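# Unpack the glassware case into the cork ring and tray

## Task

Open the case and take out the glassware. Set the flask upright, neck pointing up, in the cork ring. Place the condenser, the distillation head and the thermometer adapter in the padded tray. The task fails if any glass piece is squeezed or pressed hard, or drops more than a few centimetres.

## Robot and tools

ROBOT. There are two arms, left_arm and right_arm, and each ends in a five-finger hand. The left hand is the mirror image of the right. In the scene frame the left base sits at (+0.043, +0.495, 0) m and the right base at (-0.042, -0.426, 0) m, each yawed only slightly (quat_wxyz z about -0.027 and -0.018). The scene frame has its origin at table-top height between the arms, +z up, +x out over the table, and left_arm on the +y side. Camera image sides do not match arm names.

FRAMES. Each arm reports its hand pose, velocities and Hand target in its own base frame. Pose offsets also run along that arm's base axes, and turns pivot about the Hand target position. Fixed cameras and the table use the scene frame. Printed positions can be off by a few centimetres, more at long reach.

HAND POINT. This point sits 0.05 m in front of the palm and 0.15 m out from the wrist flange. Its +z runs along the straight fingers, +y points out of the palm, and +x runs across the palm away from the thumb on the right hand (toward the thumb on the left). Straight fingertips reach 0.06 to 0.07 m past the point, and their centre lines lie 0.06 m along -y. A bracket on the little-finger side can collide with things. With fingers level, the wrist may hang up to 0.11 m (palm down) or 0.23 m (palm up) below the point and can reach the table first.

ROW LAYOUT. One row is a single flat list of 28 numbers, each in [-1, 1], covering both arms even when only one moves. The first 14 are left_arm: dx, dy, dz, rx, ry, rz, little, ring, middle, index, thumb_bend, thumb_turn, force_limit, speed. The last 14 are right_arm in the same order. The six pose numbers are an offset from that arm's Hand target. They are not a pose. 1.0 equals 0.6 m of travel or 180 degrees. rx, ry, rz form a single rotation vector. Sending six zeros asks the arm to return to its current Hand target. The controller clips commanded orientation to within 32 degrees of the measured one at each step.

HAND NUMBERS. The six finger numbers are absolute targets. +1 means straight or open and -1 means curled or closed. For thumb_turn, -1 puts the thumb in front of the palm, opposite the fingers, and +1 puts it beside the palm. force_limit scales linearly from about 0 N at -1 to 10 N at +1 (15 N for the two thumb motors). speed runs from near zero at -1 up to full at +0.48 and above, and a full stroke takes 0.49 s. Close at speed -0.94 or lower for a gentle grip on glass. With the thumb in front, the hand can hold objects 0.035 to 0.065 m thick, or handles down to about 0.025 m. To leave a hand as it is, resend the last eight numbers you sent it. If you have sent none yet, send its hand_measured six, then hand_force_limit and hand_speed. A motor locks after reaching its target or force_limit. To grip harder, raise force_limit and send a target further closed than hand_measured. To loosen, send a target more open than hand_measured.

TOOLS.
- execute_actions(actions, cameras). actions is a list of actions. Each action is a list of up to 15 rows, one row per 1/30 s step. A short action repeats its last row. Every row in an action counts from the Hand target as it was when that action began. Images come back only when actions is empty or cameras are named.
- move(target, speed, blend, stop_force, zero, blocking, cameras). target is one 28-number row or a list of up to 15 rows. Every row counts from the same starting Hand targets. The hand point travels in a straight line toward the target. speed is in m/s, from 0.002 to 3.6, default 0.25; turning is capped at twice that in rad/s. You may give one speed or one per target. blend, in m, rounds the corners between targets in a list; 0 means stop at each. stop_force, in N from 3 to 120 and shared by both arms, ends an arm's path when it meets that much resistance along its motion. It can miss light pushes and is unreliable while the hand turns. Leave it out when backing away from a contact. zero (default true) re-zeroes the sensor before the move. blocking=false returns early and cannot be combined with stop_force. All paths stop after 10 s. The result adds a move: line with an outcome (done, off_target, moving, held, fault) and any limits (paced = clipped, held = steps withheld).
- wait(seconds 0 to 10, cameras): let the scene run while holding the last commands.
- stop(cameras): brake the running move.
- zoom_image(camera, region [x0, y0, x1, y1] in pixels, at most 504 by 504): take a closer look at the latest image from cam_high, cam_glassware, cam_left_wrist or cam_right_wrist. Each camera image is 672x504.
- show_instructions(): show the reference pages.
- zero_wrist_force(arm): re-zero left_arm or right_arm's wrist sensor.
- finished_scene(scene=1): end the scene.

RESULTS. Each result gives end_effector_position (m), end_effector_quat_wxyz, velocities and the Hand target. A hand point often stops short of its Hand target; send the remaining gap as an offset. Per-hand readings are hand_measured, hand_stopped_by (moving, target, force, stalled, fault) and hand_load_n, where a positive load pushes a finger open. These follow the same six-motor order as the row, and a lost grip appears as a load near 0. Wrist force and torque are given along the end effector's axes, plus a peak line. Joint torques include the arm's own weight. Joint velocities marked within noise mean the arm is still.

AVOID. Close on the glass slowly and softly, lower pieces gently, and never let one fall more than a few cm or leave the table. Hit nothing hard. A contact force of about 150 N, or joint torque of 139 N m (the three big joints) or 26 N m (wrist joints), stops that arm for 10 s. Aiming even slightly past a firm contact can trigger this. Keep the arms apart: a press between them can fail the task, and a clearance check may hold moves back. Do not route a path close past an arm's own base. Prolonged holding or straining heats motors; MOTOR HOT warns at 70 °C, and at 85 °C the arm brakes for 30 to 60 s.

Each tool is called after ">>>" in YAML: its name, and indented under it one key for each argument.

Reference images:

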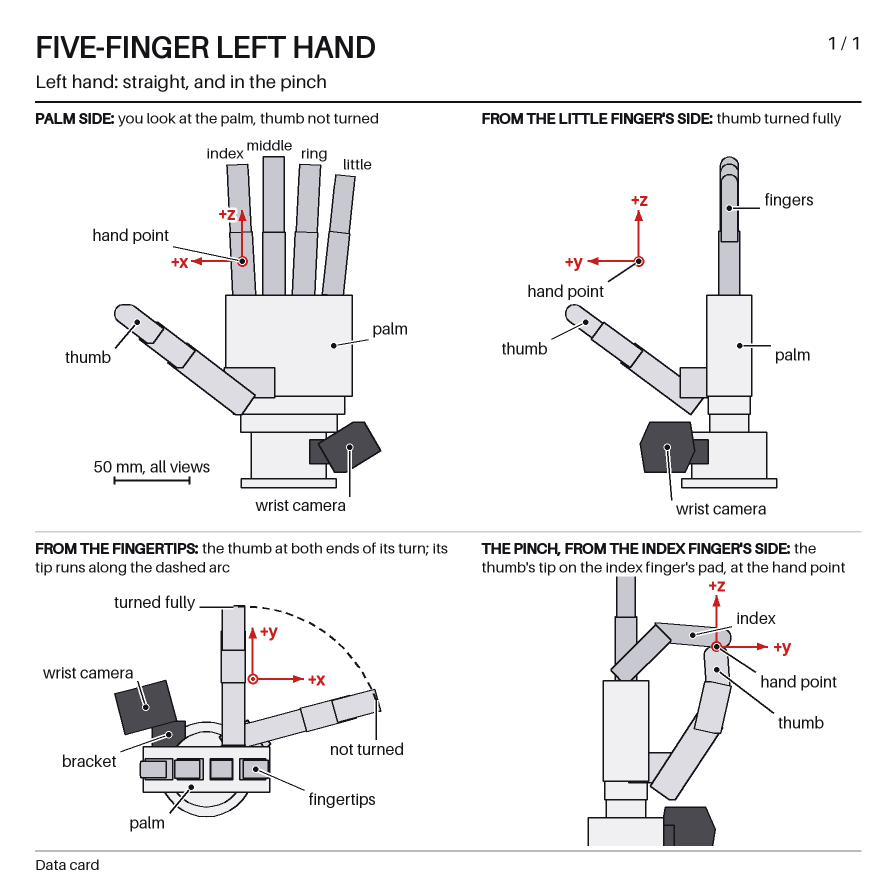

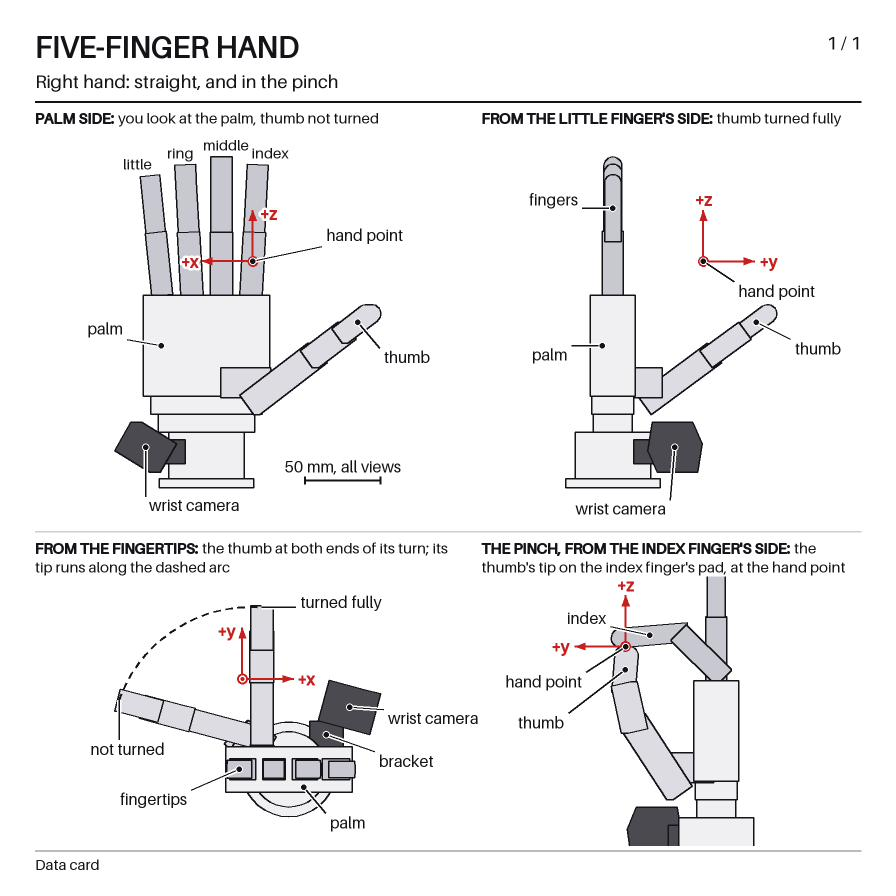

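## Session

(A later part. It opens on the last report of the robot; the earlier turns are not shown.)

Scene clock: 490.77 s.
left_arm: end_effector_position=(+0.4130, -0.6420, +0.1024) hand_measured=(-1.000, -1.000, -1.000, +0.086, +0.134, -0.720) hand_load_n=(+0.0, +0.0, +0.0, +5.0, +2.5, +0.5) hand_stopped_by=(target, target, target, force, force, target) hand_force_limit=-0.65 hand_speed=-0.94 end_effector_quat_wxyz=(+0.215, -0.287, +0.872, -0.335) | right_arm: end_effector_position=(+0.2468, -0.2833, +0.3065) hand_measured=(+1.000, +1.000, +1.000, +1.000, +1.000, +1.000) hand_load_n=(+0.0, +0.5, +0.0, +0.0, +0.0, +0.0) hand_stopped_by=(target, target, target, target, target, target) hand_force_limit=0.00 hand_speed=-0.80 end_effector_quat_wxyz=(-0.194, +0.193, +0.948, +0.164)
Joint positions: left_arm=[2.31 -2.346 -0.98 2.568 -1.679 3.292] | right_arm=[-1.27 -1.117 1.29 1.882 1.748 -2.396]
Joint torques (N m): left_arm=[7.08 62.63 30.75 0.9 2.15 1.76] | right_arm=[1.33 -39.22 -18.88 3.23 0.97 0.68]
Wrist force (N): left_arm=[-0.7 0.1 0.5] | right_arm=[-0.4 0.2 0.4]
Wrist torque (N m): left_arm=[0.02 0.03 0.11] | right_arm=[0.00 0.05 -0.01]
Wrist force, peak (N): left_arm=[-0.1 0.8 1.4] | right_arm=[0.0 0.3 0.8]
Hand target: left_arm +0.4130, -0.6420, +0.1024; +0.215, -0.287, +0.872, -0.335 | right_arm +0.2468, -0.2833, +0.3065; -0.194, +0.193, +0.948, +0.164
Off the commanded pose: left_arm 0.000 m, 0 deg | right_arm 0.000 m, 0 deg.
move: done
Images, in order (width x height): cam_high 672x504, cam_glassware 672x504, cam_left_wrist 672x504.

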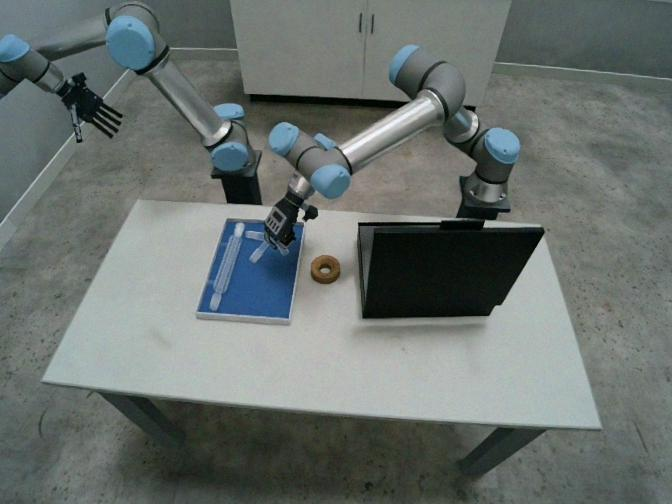

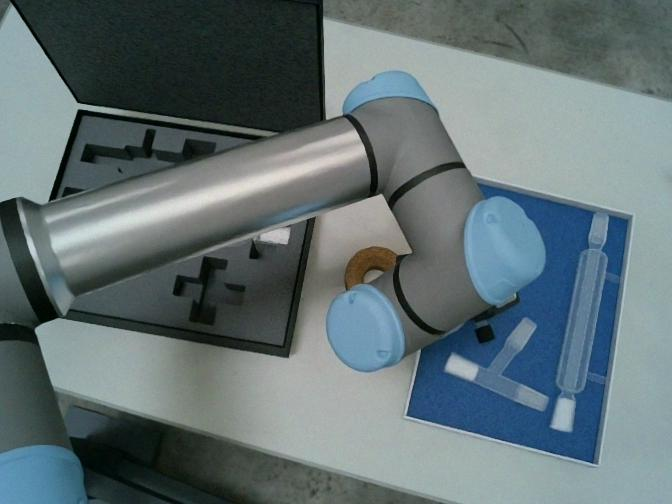

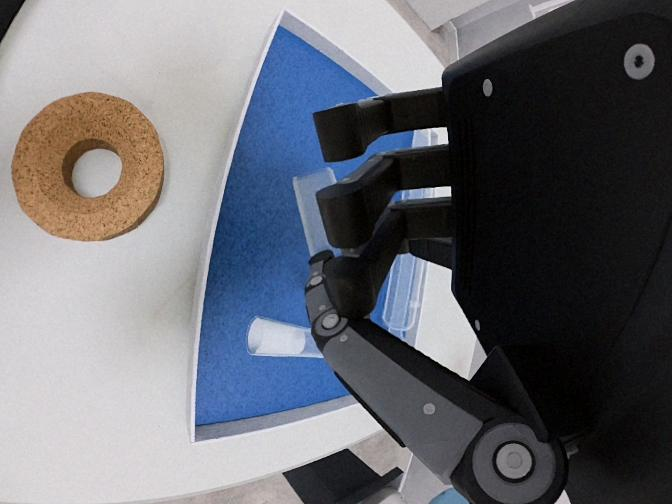

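>>> move:
  target:
    - [0.015,-0.003,-0.08,0,0,0,-1,-1,-1,0.085,0.01,-0.72,-0.65,-0.94,0,0,0,0,0,0,1,1,1,1,1,1,0.0,-0.8]
  speed: 0.06
  stop_force: 5

>>> move:
  target:
    - [0,0,-0.065,0,0,0,-1,-1,-1,0.085,0.01,-0.72,-0.65,-0.94,0,0,0,0,0,0,1,1,1,1,1,1,0.0,-0.8]
  speed: 0.015
  stop_force: 3
  cameras: ["cam_high","cam_glassware","cam_left_wrist"]

Scene clock: 493.40 s.
left_arm: end_effector_position=(+0.4220, -0.6438, +0.0544) hand_measured=(-1.000, -1.000, -1.000, +0.086, +0.134, -0.720) hand_load_n=(+0.0, +0.0, +0.0, +5.0, +2.5, +0.5) hand_stopped_by=(target, target, target, force, force, target) hand_force_limit=-0.65 hand_speed=-0.94 end_effector_quat_wxyz=(+0.215, -0.287, +0.872, -0.335) | right_arm: end_effector_position=(+0.2468, -0.2833, +0.3065) hand_measured=(+1.000, +1.000, +1.000, +1.000, +1.000, +1.000) hand_load_n=(+0.0, +0.0, +0.0, +0.0, -0.5, +0.0) hand_stopped_by=(target, target, target, target, target, target) hand_force_limit=0.00 hand_speed=-0.80 end_effector_quat_wxyz=(-0.194, +0.193, +0.948, +0.164)
Joint positions: left_arm=[2.319 -2.394 -1.02 2.656 -1.673 3.298] | right_arm=[-1.27 -1.117 1.29 1.882 1.748 -2.396]
Joint torques (N m): left_arm=[-6.65 64.23 30.44 -2.61 -1.28 -1.49] | right_arm=[0.95 -39.17 -19.02 3.19 0.94 0.79]
Wrist force (N): left_arm=[-0.5 -0.2 0.4] | right_arm=[-0.1 0.3 0.4]
Wrist torque (N m): left_arm=[-0.01 0.00 -0.07] | right_arm=[0.02 0.01 0.01]
Wrist force, peak (N): left_arm=[-0.8 -1.0 -0.6] | right_arm=[-0.1 0.3 0.7]
Hand target: left_arm +0.4220, -0.6438, +0.0544; +0.215, -0.287, +0.872, -0.335 | right_arm +0.2468, -0.2833, +0.3065; -0.194, +0.193, +0.948, +0.164
Off the commanded pose: left_arm 0.000 m, 0 deg | right_arm 0.000 m, 0 deg.
move: done

Scene clock: 495.77 s.
left_arm: end_effector_position=(+0.4220, -0.6438, +0.0354) hand_measured=(-1.000, -1.000, -1.000, +0.086, +0.134, -0.720) hand_load_n=(+0.0, +0.0, +0.0, +4.5, +2.5, +0.5) hand_stopped_by=(target, target, target, force, force, target) hand_force_limit=-0.65 hand_speed=-0.94 end_effector_quat_wxyz=(+0.215, -0.287, +0.872, -0.335) | right_arm: end_effector_position=(+0.2468, -0.2833, +0.3065) hand_measured=(+1.000, +1.000, +1.000, +1.000, +1.000, +1.000) hand_load_n=(+0.0, +0.0, +0.0, +0.0, +0.0, +0.0) hand_stopped_by=(target, target, target, target, target, target) hand_force_limit=0.00 hand_speed=-0.80 end_effector_quat_wxyz=(-0.194, +0.193, +0.948, +0.164)
Joint positions: left_arm=[2.319 -2.409 -1.044 2.695 -1.673 3.298] | right_arm=[-1.27 -1.117 1.29 1.882 1.748 -2.396]
Joint torques (N m): left_arm=[-6.46 61.79 28.19 -2.33 -1.32 -1.68] | right_arm=[1.23 -38.82 -17.89 3.41 0.73 0.85]
Wrist force (N): left_arm=[-1.0 -2.6 -1.6] | right_arm=[-0.3 0.4 0.5]
Wrist torque (N m): left_arm=[0.02 -0.02 -0.06] | right_arm=[0.03 0.03 0.00]
Wrist force, peak (N): left_arm=[-1.2 -5.0 -3.7] | right_arm=[-0.2 0.6 0.5]
Hand target: left_arm +0.4220, -0.6439, +0.0354; +0.215, -0.287, +0.872, -0.335 (not the last commanded pose) | right_arm +0.2468, -0.2833, +0.3065; -0.194, +0.193, +0.948, +0.164
Off the commanded pose: left_arm 0.020 m, 0 deg | right_arm 0.000 m, 0 deg.
move: contact (left_arm)
Images, in order (width x height): cam_high 672x504, cam_glassware 672x504, cam_left_wrist 672x504.

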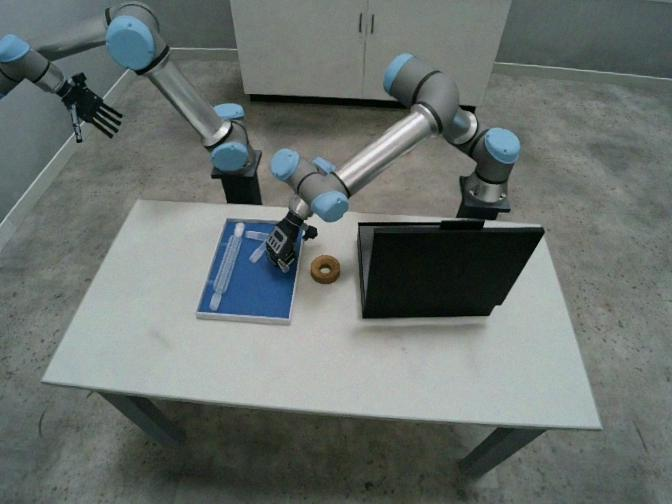

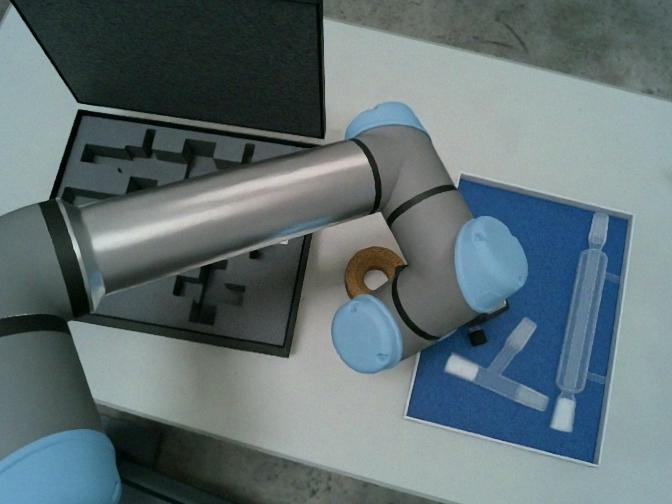

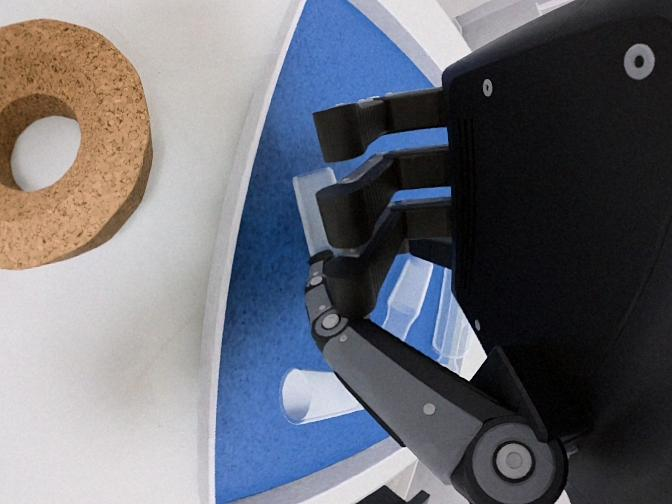

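>>> move:
  target:
    - [0,0,0,0,0,0,-1,-1,-1,0.3,0.4,-0.72,-0.65,-0.9,0,0,0,0,0,0,1,1,1,1,1,1,0.0,-0.8]
  speed: 0.015
  cameras: ["cam_glassware","cam_left_wrist"]

>>> zoom_image:
  camera: "cam_left_wrist"
  region: [200, 100, 460, 360]

Scene clock: 501.20 s.
left_arm: end_effector_position=(+0.4220, -0.6439, +0.0354) hand_measured=(-1.000, -1.000, -1.000, +0.300, +0.400, -0.720) hand_load_n=(+0.0, +0.0, +0.0, -3.0, +0.0, +0.0) hand_stopped_by=(target, target, target, target, target, target) hand_force_limit=-0.65 hand_speed=-0.90 end_effector_quat_wxyz=(+0.215, -0.287, +0.872, -0.335) | right_arm: end_effector_position=(+0.2468, -0.2833, +0.3065) hand_measured=(+1.000, +1.000, +1.000, +1.000, +1.000, +1.000) hand_load_n=(+0.0, +0.0, +0.0, +0.0, +0.0, +0.0) hand_stopped_by=(target, target, target, target, target, target) hand_force_limit=0.00 hand_speed=-0.80 end_effector_quat_wxyz=(-0.194, +0.193, +0.948, +0.164)
Joint positions: left_arm=[2.319 -2.409 -1.044 2.695 -1.673 3.298] | right_arm=[-1.27 -1.117 1.29 1.882 1.748 -2.396]
Joint torques (N m): left_arm=[-5.86 42.19 15.76 0.92 -1.24 -1.42] | right_arm=[1.36 -39.43 -18.95 3.41 0.64 0.7]
Wrist force (N): left_arm=[-2.9 -8.9 -10.1] | right_arm=[-0.1 0.2 0.6]
Wrist torque (N m): left_arm=[0.22 -0.12 -0.07] | right_arm=[-0.01 -0.01 0.01]
Wrist force, peak (N): left_arm=[-3.1 -9.1 -10.3] | right_arm=[-0.2 0.2 0.8]
Hand target: left_arm +0.4220, -0.6439, +0.0354; +0.215, -0.287, +0.872, -0.335 | right_arm +0.2468, -0.2833, +0.3065; -0.194, +0.193, +0.948, +0.164
Off the commanded pose: left_arm 0.000 m, 0 deg | right_arm 0.000 m, 0 deg.
move: done
Images, in order (width x height): cam_glassware 672x504, cam_left_wrist 672x504.

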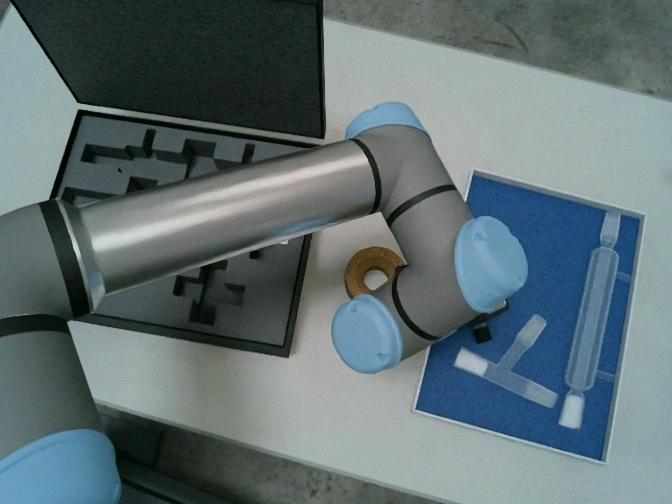

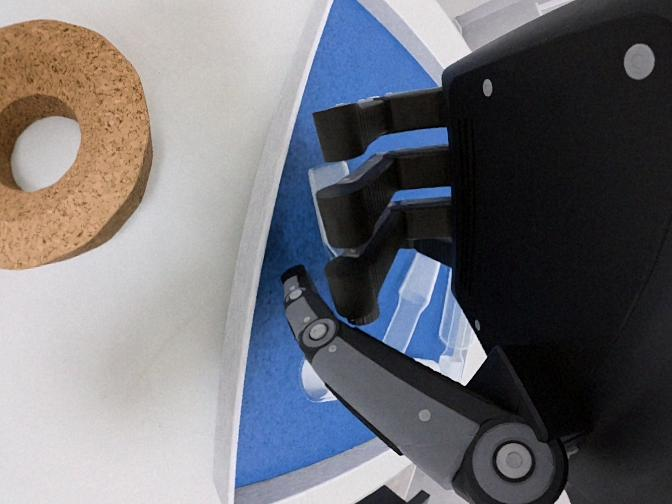

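Scaled by 1.938 from the camera's 672x504 image, which has a finer 960x720 frame.

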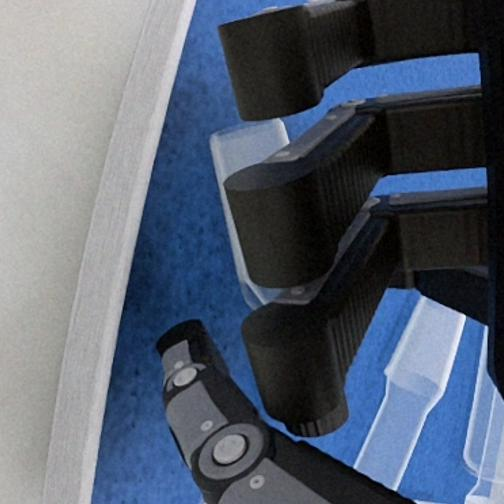

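>>> move:
  target:
    - [0,0,0.02,0,0,0,-1,-1,-1,0.3,0.4,-0.72,-0.65,-0.9,0,0,0,0,0,0,1,1,1,1,1,1,0.0,-0.8]
  speed: 0.03
  cameras: ["cam_glassware","cam_left_wrist"]

>>> zoom_image:
  camera: "cam_left_wrist"
  region: [200, 100, 460, 360]

Scene clock: 502.27 s.
left_arm: end_effector_position=(+0.4220, -0.6439, +0.0476) hand_measured=(-1.000, -1.000, -1.000, +0.300, +0.400, -0.720) hand_load_n=(+0.0, +0.0, +0.0, +0.0, +0.0, +0.0) hand_stopped_by=(target, target, target, target, target, target) hand_force_limit=-0.65 hand_speed=-0.90 end_effector_quat_wxyz=(+0.215, -0.287, +0.872, -0.335) | right_arm: end_effector_position=(+0.2468, -0.2833, +0.3065) hand_measured=(+1.000, +1.000, +1.000, +1.000, +1.000, +1.000) hand_load_n=(+0.0, +0.0, +0.0, +0.0, +0.0, +0.0) hand_stopped_by=(target, target, target, target, target, target) hand_force_limit=0.00 hand_speed=-0.80 end_effector_quat_wxyz=(-0.194, +0.193, +0.948, +0.164)
Joint positions: left_arm=[2.319 -2.399 -1.029 2.67 -1.673 3.298] | right_arm=[-1.27 -1.117 1.29 1.882 1.748 -2.396]
Joint torques (N m): left_arm=[-6.03 50.98 15.56 1.26 -1.11 -1.5] | right_arm=[2.08 -39.36 -19.11 3.25 1.1 0.79]
Wrist force (N): left_arm=[-0.6 -0.3 0.1] | right_arm=[0.0 0.2 0.4]
Wrist torque (N m): left_arm=[0.02 0.00 -0.07] | right_arm=[0.02 0.01 0.02]
Wrist force, peak (N): left_arm=[-3.0 -9.0 -10.2] | right_arm=[-0.1 0.4 0.7]
Hand target: left_arm +0.4220, -0.6439, +0.0474; +0.215, -0.287, +0.872, -0.335 | right_arm +0.2468, -0.2833, +0.3065; -0.194, +0.193, +0.948, +0.164
Off the commanded pose: left_arm 0.000 m, 0 deg | right_arm 0.000 m, 0 deg.
move: done
Images, in order (width x height): cam_glassware 672x504, cam_left_wrist 672x504.

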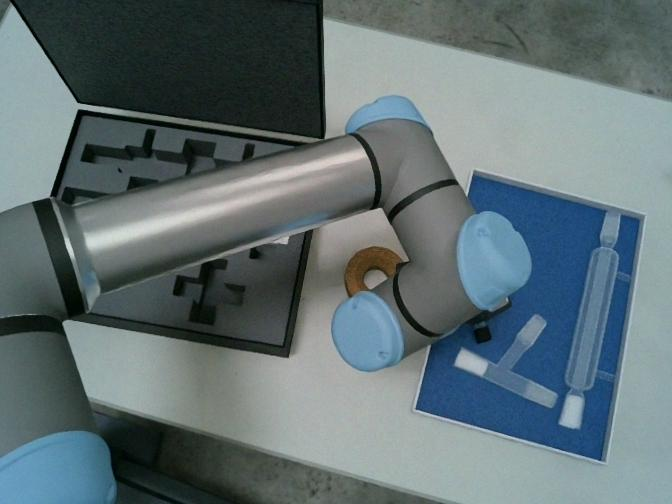

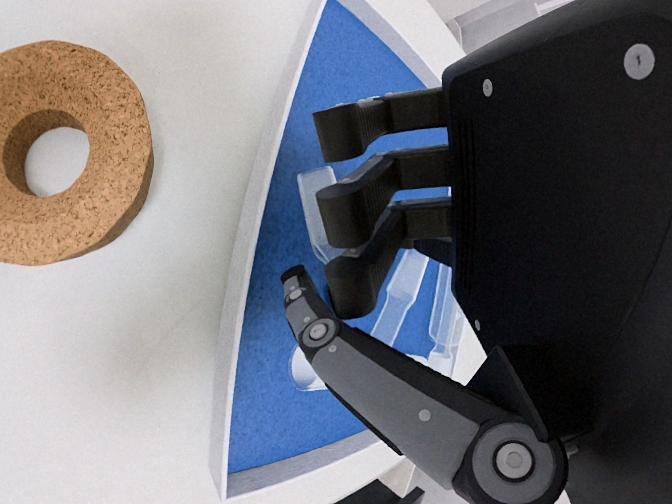

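Scaled by 1.938 from the camera's 672x504 image, which has a finer 960x720 frame.

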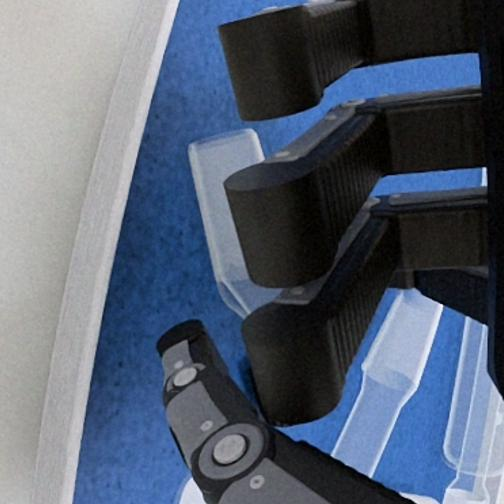

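>>> move:
  target:
    - [0,0.0,0.05,0,0,0,-1,-1,-1,0.3,0.4,-0.72,-0.65,-0.9,0,0,0,0,0,0,1,1,1,1,1,1,0.0,-0.8]
    - [0,0.03,0.42,0,0,0,-1,-1,-1,0.3,0.4,-0.72,-0.65,-0.9,0,0,0,0,0,0,1,1,1,1,1,1,0.0,-0.8]
  speed: [0.06,0.2]
  blend: 0.01
  cameras: ["cam_high","cam_glassware","cam_left_wrist"]

>>> zoom_image:
  camera: "cam_high"
  region: [190, 190, 350, 330]

Scene clock: 504.67 s.
left_arm: end_effector_position=(+0.4220, -0.6258, +0.2993) hand_measured=(-1.000, -1.000, -1.000, +0.300, +0.400, -0.720) hand_load_n=(+0.0, +0.5, +0.0, +0.0, +0.0, +0.0) hand_stopped_by=(target, target, target, target, target, target) hand_force_limit=-0.65 hand_speed=-0.90 end_effector_quat_wxyz=(+0.215, -0.287, +0.872, -0.335) | right_arm: end_effector_position=(+0.2468, -0.2833, +0.3065) hand_measured=(+1.000, +1.000, +1.000, +1.000, +1.000, +1.000) hand_load_n=(+0.0, +0.0, +0.0, +0.0, +0.0, +0.0) hand_stopped_by=(target, target, target, target, target, target) hand_force_limit=0.00 hand_speed=-0.80 end_effector_quat_wxyz=(-0.194, +0.193, +0.948, +0.164)
Joint positions: left_arm=[2.339 -2.368 -0.432 2.043 -1.658 3.312] | right_arm=[-1.27 -1.117 1.29 1.882 1.748 -2.396]
Joint torques (N m): left_arm=[-5.81 61.46 17.24 1.05 -1.84 -1.87] | right_arm=[1.32 -39.8 -17.24 3.32 0.92 0.85]
Wrist force (N): left_arm=[-0.4 -0.3 0.1] | right_arm=[-0.1 0.3 0.4]
Wrist torque (N m): left_arm=[0.00 -0.01 -0.07] | right_arm=[0.03 0.01 0.02]
Wrist force, peak (N): left_arm=[-1.2 -1.6 -1.2] | right_arm=[-0.3 0.4 0.7]
Hand target: left_arm +0.4220, -0.6259, +0.2994; +0.215, -0.287, +0.872, -0.335 | right_arm +0.2468, -0.2833, +0.3065; -0.194, +0.193, +0.948, +0.164
Off the commanded pose: left_arm 0.000 m, 0 deg | right_arm 0.000 m, 0 deg.
move: done
Images, in order (width x height): cam_high 672x504, cam_glassware 672x504, cam_left_wrist 672x504.

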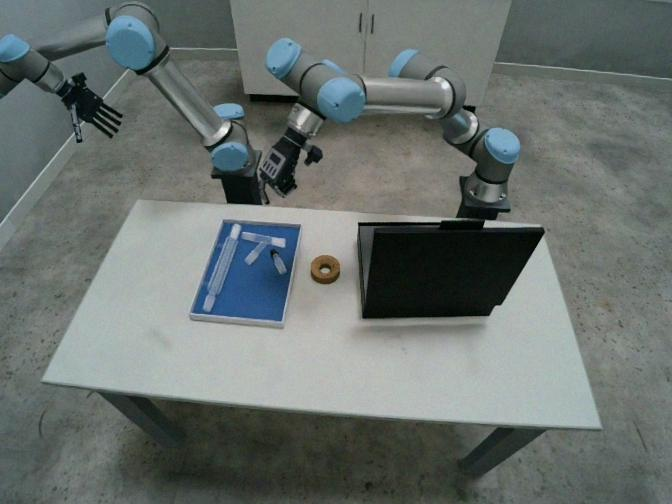

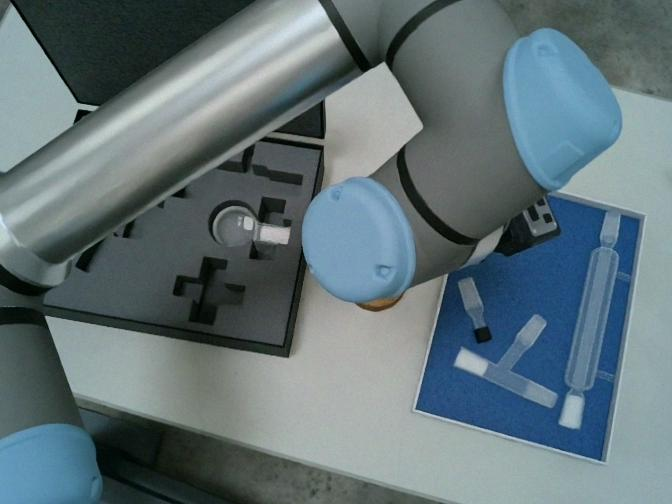

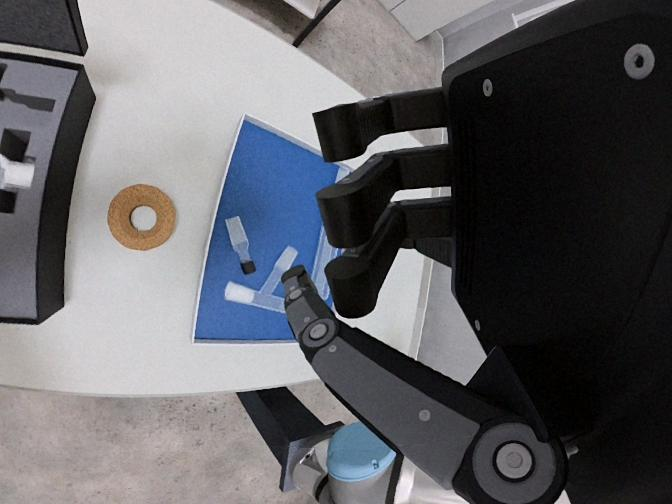

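Scaled by 3.150.

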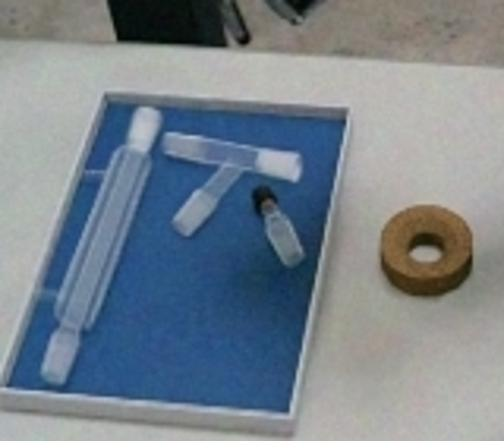

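>>> move:
  target:
    - [-0.07,0.2433,0,0.0193,-0.009,0.2133,-1,-1,-1,0.3,0.45,-0.8,-0.65,-0.5,0,0,0,0,0,0,1,1,1,1,1,1,0.0,-0.8]
    - [-0.0367,0.3767,-0.03,0.0386,-0.0181,0.4267,-1,-1,-1,0.3,0.45,-0.8,-0.65,-0.5,0,0,0,0,0,0,1,1,1,1,1,1,0.0,-0.8]
  speed: 0.25
  blend: 0.03
  cameras: ["cam_high","cam_glassware","cam_left_wrist"]

>>> zoom_image:
  camera: "cam_left_wrist"
  region: [100, 50, 400, 350]

Scene clock: 513.67 s.
left_arm: end_effector_position=(+0.4000, -0.3998, +0.2813) hand_measured=(-1.000, -1.000, -1.000, +0.300, +0.450, -0.800) hand_load_n=(+0.0, +0.0, -0.5, +0.0, +1.5, +1.5) hand_stopped_by=(target, target, target, target, target, target) hand_force_limit=-0.65 hand_speed=-0.50 end_effector_quat_wxyz=(-0.415, +0.744, -0.517, +0.087) | right_arm: end_effector_position=(+0.2468, -0.2833, +0.3065) hand_measured=(+1.000, +1.000, +1.000, +1.000, +1.000, +1.000) hand_load_n=(+0.0, +0.0, +0.0, +0.0, +0.0, +0.0) hand_stopped_by=(target, target, target, target, target, target) hand_force_limit=0.00 hand_speed=-0.80 end_effector_quat_wxyz=(-0.194, +0.193, +0.948, +0.164)
Joint positions: left_arm=[2.329 -2.253 -0.886 1.569 -2.446 1.972] | right_arm=[-1.27 -1.117 1.29 1.882 1.748 -2.396]
Joint torques (N m): left_arm=[-6.28 57.98 21.59 -2.01 1.54 -1.38] | right_arm=[1.64 -39.6 -17.89 3.28 1.03 0.93]
Wrist force (N): left_arm=[-0.6 -0.5 0.0] | right_arm=[0.2 0.3 0.2]
Wrist torque (N m): left_arm=[-0.05 0.01 -0.09] | right_arm=[0.04 -0.03 0.03]
Wrist force, peak (N): left_arm=[-0.4 -1.2 1.0] | right_arm=[-0.2 0.0 0.8]
Hand target: left_arm +0.4000, -0.3998, +0.2814; -0.415, +0.744, -0.516, +0.087 | right_arm +0.2468, -0.2833, +0.3065; -0.194, +0.193, +0.948, +0.164
Off the commanded pose: left_arm 0.000 m, 0 deg | right_arm 0.000 m, 0 deg.
move: done
Images, in order (width x height): cam_high 672x504, cam_glassware 672x504, cam_left_wrist 672x504.

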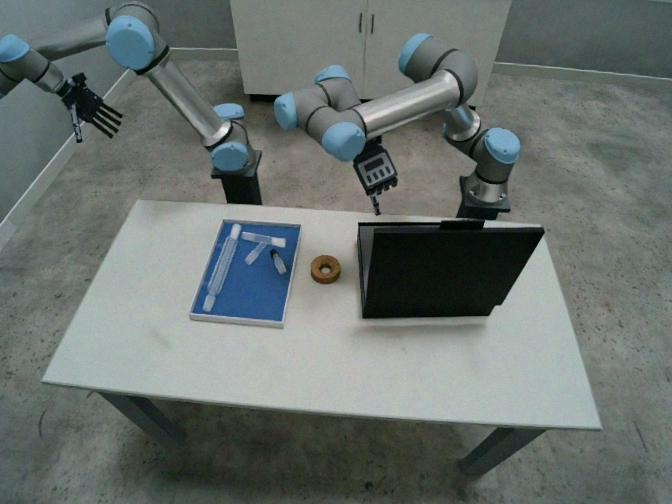

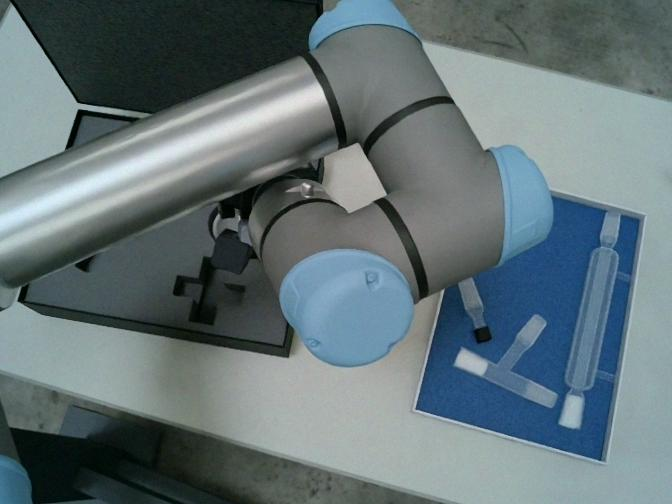

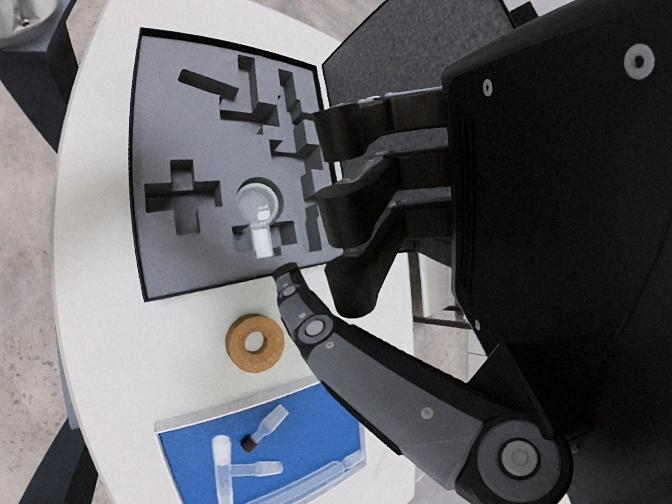

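Scaled by 1.680 from the camera's 672x504 image, which has a finer 960x720 frame.

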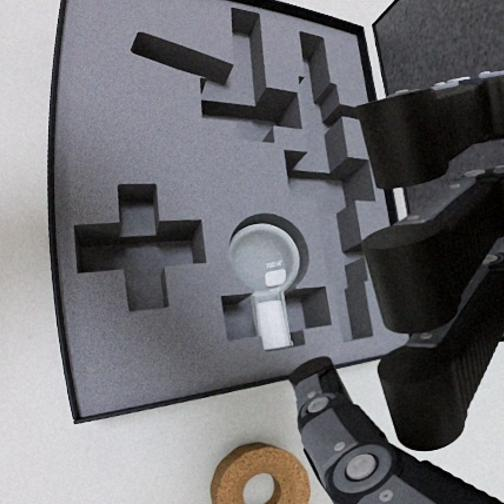

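>>> move:
  target:
    - [0.0603,0.069,-0.1,0,0,0,-1,-1,-1,0.2,0.41,-0.8,-0.65,-0.5,0,0,0,0,0,0,1,1,1,1,1,1,0.0,-0.8]
    - [0.0603,0.069,-0.285,0,0,0,-1,-1,-1,0.2,0.41,-0.8,-0.65,-0.5,0,0,0,0,0,0,1,1,1,1,1,1,0.0,-0.8]
  speed: 0.15
  blend: 0.01
  stop_force: 15
  cameras: ["cam_high","cam_glassware","cam_left_wrist"]

>>> zoom_image:
  camera: "cam_left_wrist"
  region: [160, 100, 420, 360]

Scene clock: 524.37 s.
left_arm: end_effector_position=(+0.4361, -0.3584, +0.1104) hand_measured=(-1.000, -1.000, -1.000, +0.200, +0.412, -0.800) hand_load_n=(+0.0, +0.0, +0.0, +0.0, +1.0, +4.0) hand_stopped_by=(target, target, target, target, target, target) hand_force_limit=-0.65 hand_speed=-0.50 end_effector_quat_wxyz=(-0.415, +0.744, -0.516, +0.087) | right_arm: end_effector_position=(+0.2468, -0.2833, +0.3065) hand_measured=(+1.000, +1.000, +1.000, +1.000, +1.000, +1.000) hand_load_n=(+0.0, +0.0, +0.0, +0.0, +0.0, +0.0) hand_stopped_by=(target, target, target, target, target, target) hand_force_limit=0.00 hand_speed=-0.80 end_effector_quat_wxyz=(-0.194, +0.193, +0.948, +0.164)
Joint positions: left_arm=[2.428 -2.291 -1.237 2.076 -2.44 2.126] | right_arm=[-1.27 -1.117 1.29 1.882 1.748 -2.396]
Joint torques (N m): left_arm=[5.27 56.99 27.66 -0.57 -2.37 1.19] | right_arm=[1.39 -39.06 -18.67 3.26 0.69 0.9]
Wrist force (N): left_arm=[-0.7 -0.6 0.2] | right_arm=[0.0 0.3 0.5]
Wrist torque (N m): left_arm=[-0.04 0.04 0.01] | right_arm=[0.02 -0.01 0.02]
Wrist force, peak (N): left_arm=[-1.0 -1.5 0.1] | right_arm=[0.1 0.3 0.8]
Hand target: left_arm +0.4362, -0.3584, +0.1104; -0.415, +0.744, -0.516, +0.087 | right_arm +0.2468, -0.2833, +0.3065; -0.194, +0.193, +0.948, +0.164
Off the commanded pose: left_arm 0.000 m, 0 deg | right_arm 0.000 m, 0 deg.
move: done
Images, in order (width x height): cam_high 672x504, cam_glassware 672x504, cam_left_wrist 672x504.

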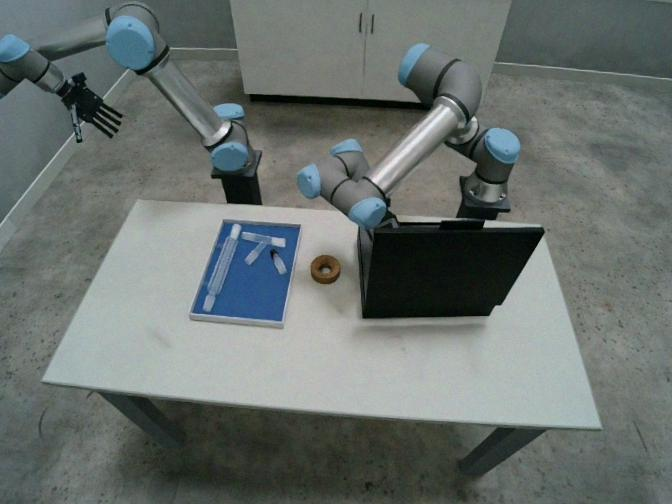

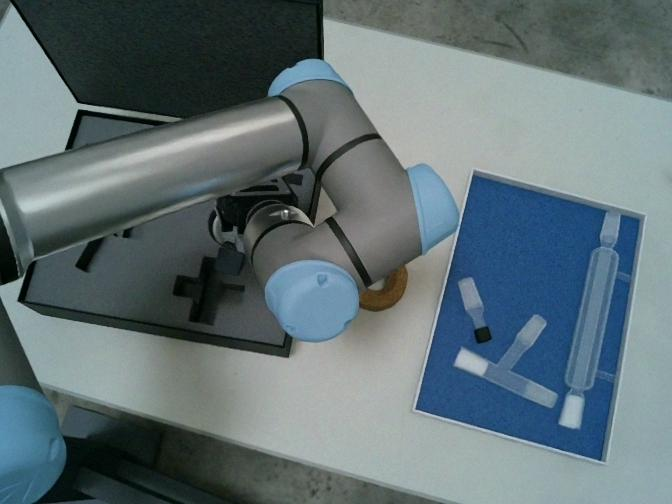

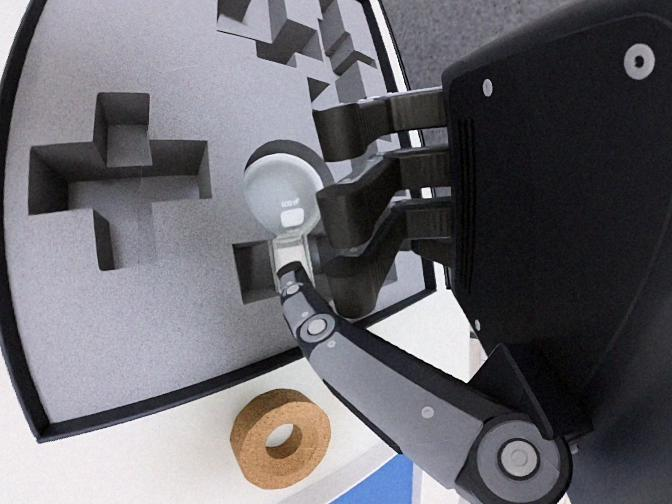

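Scaled by 1.938 from the camera's 672x504 image, which has a finer 960x720 frame.

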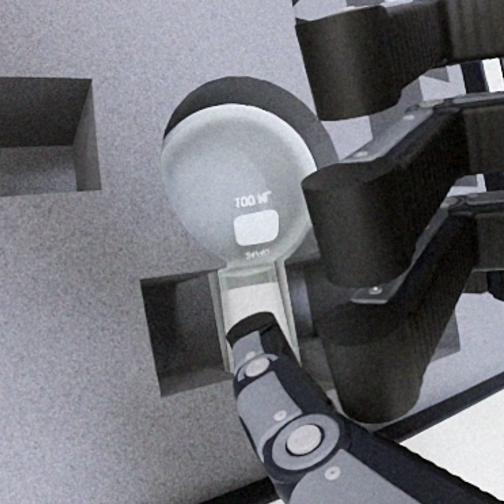

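>>> move:
  target:
    - [0.0008,-0.0005,-0.0775,0,0,0,-1,-1,-1,0.2,0.41,-0.8,-0.65,-0.5,0,0,0,0,0,0,1,1,1,1,1,1,0.0,-0.8]
  speed: 0.02
  stop_force: 3
  cameras: ["cam_glassware","cam_left_wrist"]

>>> zoom_image:
  camera: "cam_left_wrist"
  region: [160, 100, 420, 360]

Scene clock: 529.57 s.
left_arm: end_effector_position=(+0.4366, -0.3587, +0.0639) hand_measured=(-1.000, -1.000, -1.000, +0.200, +0.412, -0.800) hand_load_n=(+0.0, +0.0, +0.0, +0.0, +1.0, +3.0) hand_stopped_by=(target, target, target, target, target, target) hand_force_limit=-0.65 hand_speed=-0.50 end_effector_quat_wxyz=(-0.415, +0.744, -0.516, +0.087) | right_arm: end_effector_position=(+0.2468, -0.2833, +0.3065) hand_measured=(+1.000, +1.000, +1.000, +1.000, +1.000, +1.000) hand_load_n=(+0.0, +0.0, +0.0, +0.0, +0.0, +0.0) hand_stopped_by=(target, target, target, target, target, target) hand_force_limit=0.00 hand_speed=-0.80 end_effector_quat_wxyz=(-0.194, +0.193, +0.948, +0.164)
Joint positions: left_arm=[2.429 -2.34 -1.278 2.167 -2.44 2.127] | right_arm=[-1.27 -1.117 1.29 1.882 1.748 -2.396]
Joint torques (N m): left_arm=[4.22 57.74 26.77 -4.07 1.01 2.03] | right_arm=[0.98 -38.9 -18 3.25 0.99 0.93]
Wrist force (N): left_arm=[-2.0 -1.7 -0.1] | right_arm=[-0.1 0.3 0.3]
Wrist torque (N m): left_arm=[-0.10 0.08 0.00] | right_arm=[0.02 0.01 0.01]
Wrist force, peak (N): left_arm=[-2.2 -1.8 -0.3] | right_arm=[0.1 0.3 0.9]
Hand target: left_arm +0.4366, -0.3587, +0.0639; -0.415, +0.744, -0.516, +0.087 | right_arm +0.2468, -0.2833, +0.3065; -0.194, +0.193, +0.948, +0.164
Off the commanded pose: left_arm 0.000 m, 0 deg | right_arm 0.000 m, 0 deg.
move: done
Images, in order (width x height): cam_glassware 672x504, cam_left_wrist 672x504.

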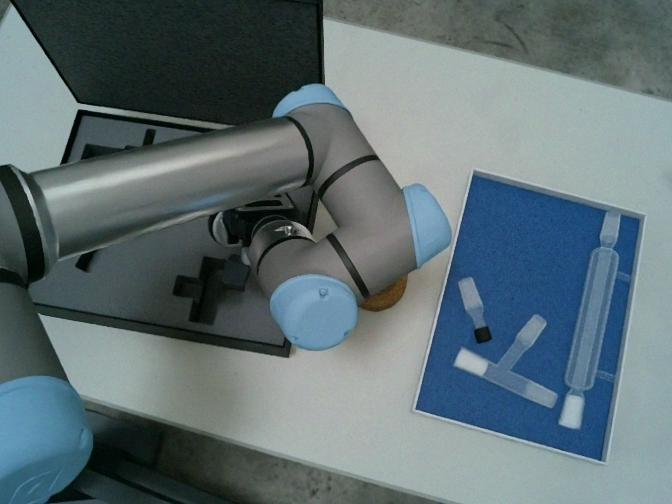

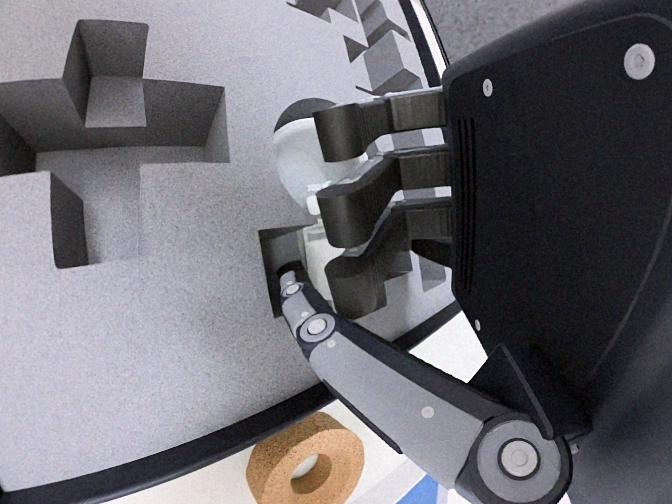

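Scaled by 1.938 from the camera's 672x504 image, which has a finer 960x720 frame.

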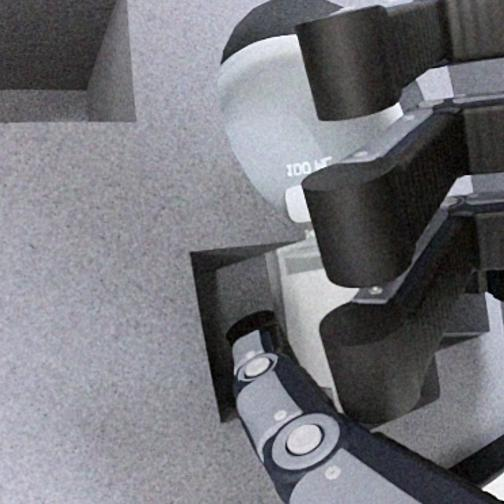

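>>> move:
  target:
    - [0,0.0025,0.0005,0,0,0,-1,-1,-1,0.2,0.41,-0.8,-0.65,-0.5,0,0,0,0,0,0,1,1,1,1,1,1,0.0,-0.8]
  speed: 0.02

Scene clock: 530.60 s.
left_arm: end_effector_position=(+0.4366, -0.3572, +0.0642) hand_measured=(-1.000, -1.000, -1.000, +0.200, +0.412, -0.800) hand_load_n=(+0.0, +0.0, +0.0, -0.5, +1.0, +3.5) hand_stopped_by=(target, target, target, target, target, target) hand_force_limit=-0.65 hand_speed=-0.50 end_effector_quat_wxyz=(-0.415, +0.744, -0.516, +0.087) | right_arm: end_effector_position=(+0.2468, -0.2833, +0.3065) hand_measured=(+1.000, +1.000, +1.000, +1.000, +1.000, +1.000) hand_load_n=(+0.0, -0.5, +0.0, +0.0, +0.0, +0.0) hand_stopped_by=(target, target, target, target, target, target) hand_force_limit=0.00 hand_speed=-0.80 end_effector_quat_wxyz=(-0.194, +0.193, +0.948, +0.164)
Joint positions: left_arm=[2.431 -2.337 -1.283 2.171 -2.44 2.13] | right_arm=[-1.27 -1.117 1.29 1.882 1.748 -2.396]
Joint torques (N m): left_arm=[3.85 53.93 11.79 -1.06 0.99 1.74] | right_arm=[0.96 -39.29 -17.27 3.17 0.82 0.79]
Wrist force (N): left_arm=[0.5 -0.4 -0.3] | right_arm=[-0.1 0.2 0.6]
Wrist torque (N m): left_arm=[-0.04 0.10 -0.08] | right_arm=[0.00 0.00 0.01]
Wrist force, peak (N): left_arm=[-2.3 -1.7 -0.1] | right_arm=[0.0 0.5 0.6]
Hand target: left_arm +0.4366, -0.3572, +0.0642; -0.415, +0.744, -0.516, +0.087 | right_arm +0.2468, -0.2833, +0.3065; -0.194, +0.193, +0.948, +0.164
Off the commanded pose: left_arm 0.000 m, 0 deg | right_arm 0.000 m, 0 deg.
move: done

>>> move:
  target:
    - [0.005,-0.0003,0,0,0,0,-1,-1,-1,0.2,0.385,-0.8,-0.65,-0.8,0,0,0,0,0,0,1,1,1,1,1,1,0.0,-0.8]
  speed: 0.02
  cameras: ["cam_left_wrist"]

>>> move:
  target:
    - [0,0,0,0,0,0,-1,-1,-1,-0.4,0.3,-0.8,-0.7,-0.9,0,0,0,0,0,0,1,1,1,1,1,1,0.0,-0.8]
  speed: 0.02
  cameras: ["cam_left_wrist"]

>>> zoom_image:
  camera: "cam_left_wrist"
  region: [160, 100, 420, 360]

Scene clock: 532.07 s.
left_arm: end_effector_position=(+0.4397, -0.3574, +0.0642) hand_measured=(-1.000, -1.000, -1.000, +0.200, +0.388, -0.800) hand_load_n=(+0.0, +0.0, -1.0, -0.5, +3.0, +4.5) hand_stopped_by=(target, target, target, target, force, target) hand_force_limit=-0.65 hand_speed=-0.80 end_effector_quat_wxyz=(-0.415, +0.744, -0.516, +0.087) | right_arm: end_effector_position=(+0.2468, -0.2833, +0.3065) hand_measured=(+1.000, +1.000, +1.000, +1.000, +1.000, +1.000) hand_load_n=(+0.5, +0.0, +0.0, +0.0, +0.0, +0.0) hand_stopped_by=(target, target, target, target, target, target) hand_force_limit=0.00 hand_speed=-0.80 end_effector_quat_wxyz=(-0.194, +0.193, +0.948, +0.164)
Joint positions: left_arm=[2.434 -2.34 -1.275 2.17 -2.439 2.135] | right_arm=[-1.27 -1.117 1.29 1.882 1.748 -2.396]
Joint torques (N m): left_arm=[0.98 42.65 19.23 -4.14 1.49 1.27] | right_arm=[-0.14 -39.04 -18.19 3.37 0.94 0.76]
Wrist force (N): left_arm=[-1.1 -0.4 -0.5] | right_arm=[-0.2 0.2 0.5]
Wrist torque (N m): left_arm=[-0.03 0.07 -0.08] | right_arm=[0.01 0.03 0.00]
Wrist force, peak (N): left_arm=[-1.2 -0.5 -0.1] | right_arm=[0.0 0.4 0.8]
Hand target: left_arm +0.4396, -0.3574, +0.0642; -0.415, +0.744, -0.516, +0.087 | right_arm +0.2468, -0.2833, +0.3065; -0.194, +0.193, +0.948, +0.164
Off the commanded pose: left_arm 0.000 m, 0 deg | right_arm 0.000 m, 0 deg.
move: done
Images, in order (width x height): cam_left_wrist 672x504.

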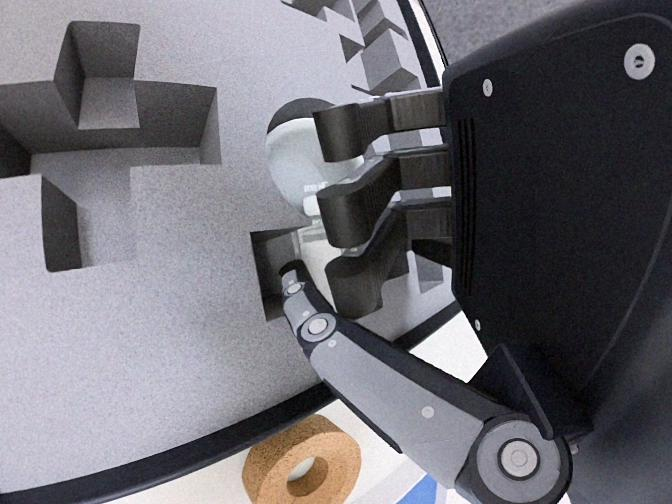

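Scene clock: 532.73 s.
left_arm: end_effector_position=(+0.4397, -0.3574, +0.0642) hand_measured=(-1.000, -1.000, -1.000, +0.090, +0.388, -0.800) hand_load_n=(+0.5, +0.0, -0.5, +0.5, +3.0, +4.5) hand_stopped_by=(target, target, target, force, force, target) hand_force_limit=-0.70 hand_speed=-0.90 end_effector_quat_wxyz=(-0.415, +0.744, -0.516, +0.087) | right_arm: end_effector_position=(+0.2468, -0.2833, +0.3065) hand_measured=(+1.000, +1.000, +1.000, +1.000, +1.000, +1.000) hand_load_n=(+0.0, +0.0, +0.0, +0.0, +0.0, +0.0) hand_stopped_by=(target, target, target, target, target, target) hand_force_limit=0.00 hand_speed=-0.80 end_effector_quat_wxyz=(-0.194, +0.193, +0.948, +0.164)
Joint positions: left_arm=[2.434 -2.34 -1.275 2.17 -2.439 2.135] | right_arm=[-1.27 -1.117 1.29 1.882 1.748 -2.396]
Joint torques (N m): left_arm=[-6.87 50.91 8.4 -3.7 1.18 -1.79] | right_arm=[1.24 -39.69 -19.31 3.41 0.9 0.82]
Wrist force (N): left_arm=[-1.3 -1.2 0.5] | right_arm=[-0.2 0.3 0.3]
Wrist torque (N m): left_arm=[-0.05 0.11 -0.10] | right_arm=[0.04 0.02 0.01]
Wrist force, peak (N): left_arm=[-1.0 -2.3 1.5] | right_arm=[-0.2 0.3 0.6]
Hand target: left_arm +0.4396, -0.3574, +0.0642; -0.415, +0.744, -0.516, +0.087 | right_arm +0.2468, -0.2833, +0.3065; -0.194, +0.193, +0.948, +0.164
Off the commanded pose: left_arm 0.000 m, 0 deg | right_arm 0.000 m, 0 deg.
move: done
Images, in order (width x height): cam_left_wrist 672x504.

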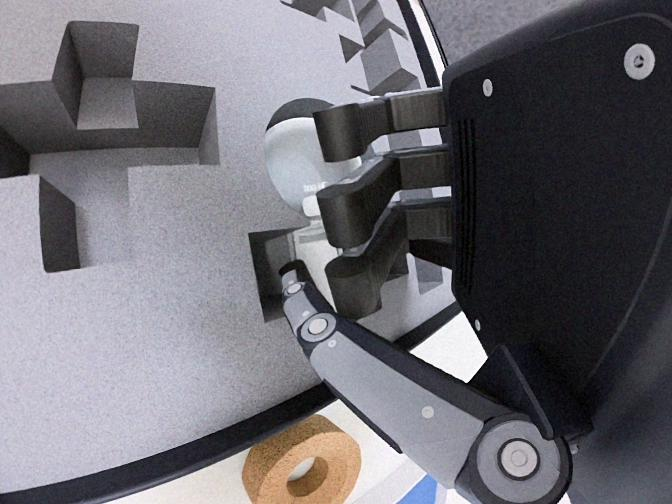

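Scaled by 1.938 from the camera's 672x504 image, which has a finer 960x720 frame.

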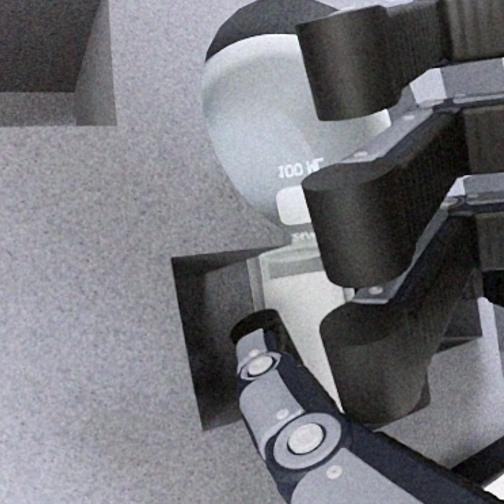

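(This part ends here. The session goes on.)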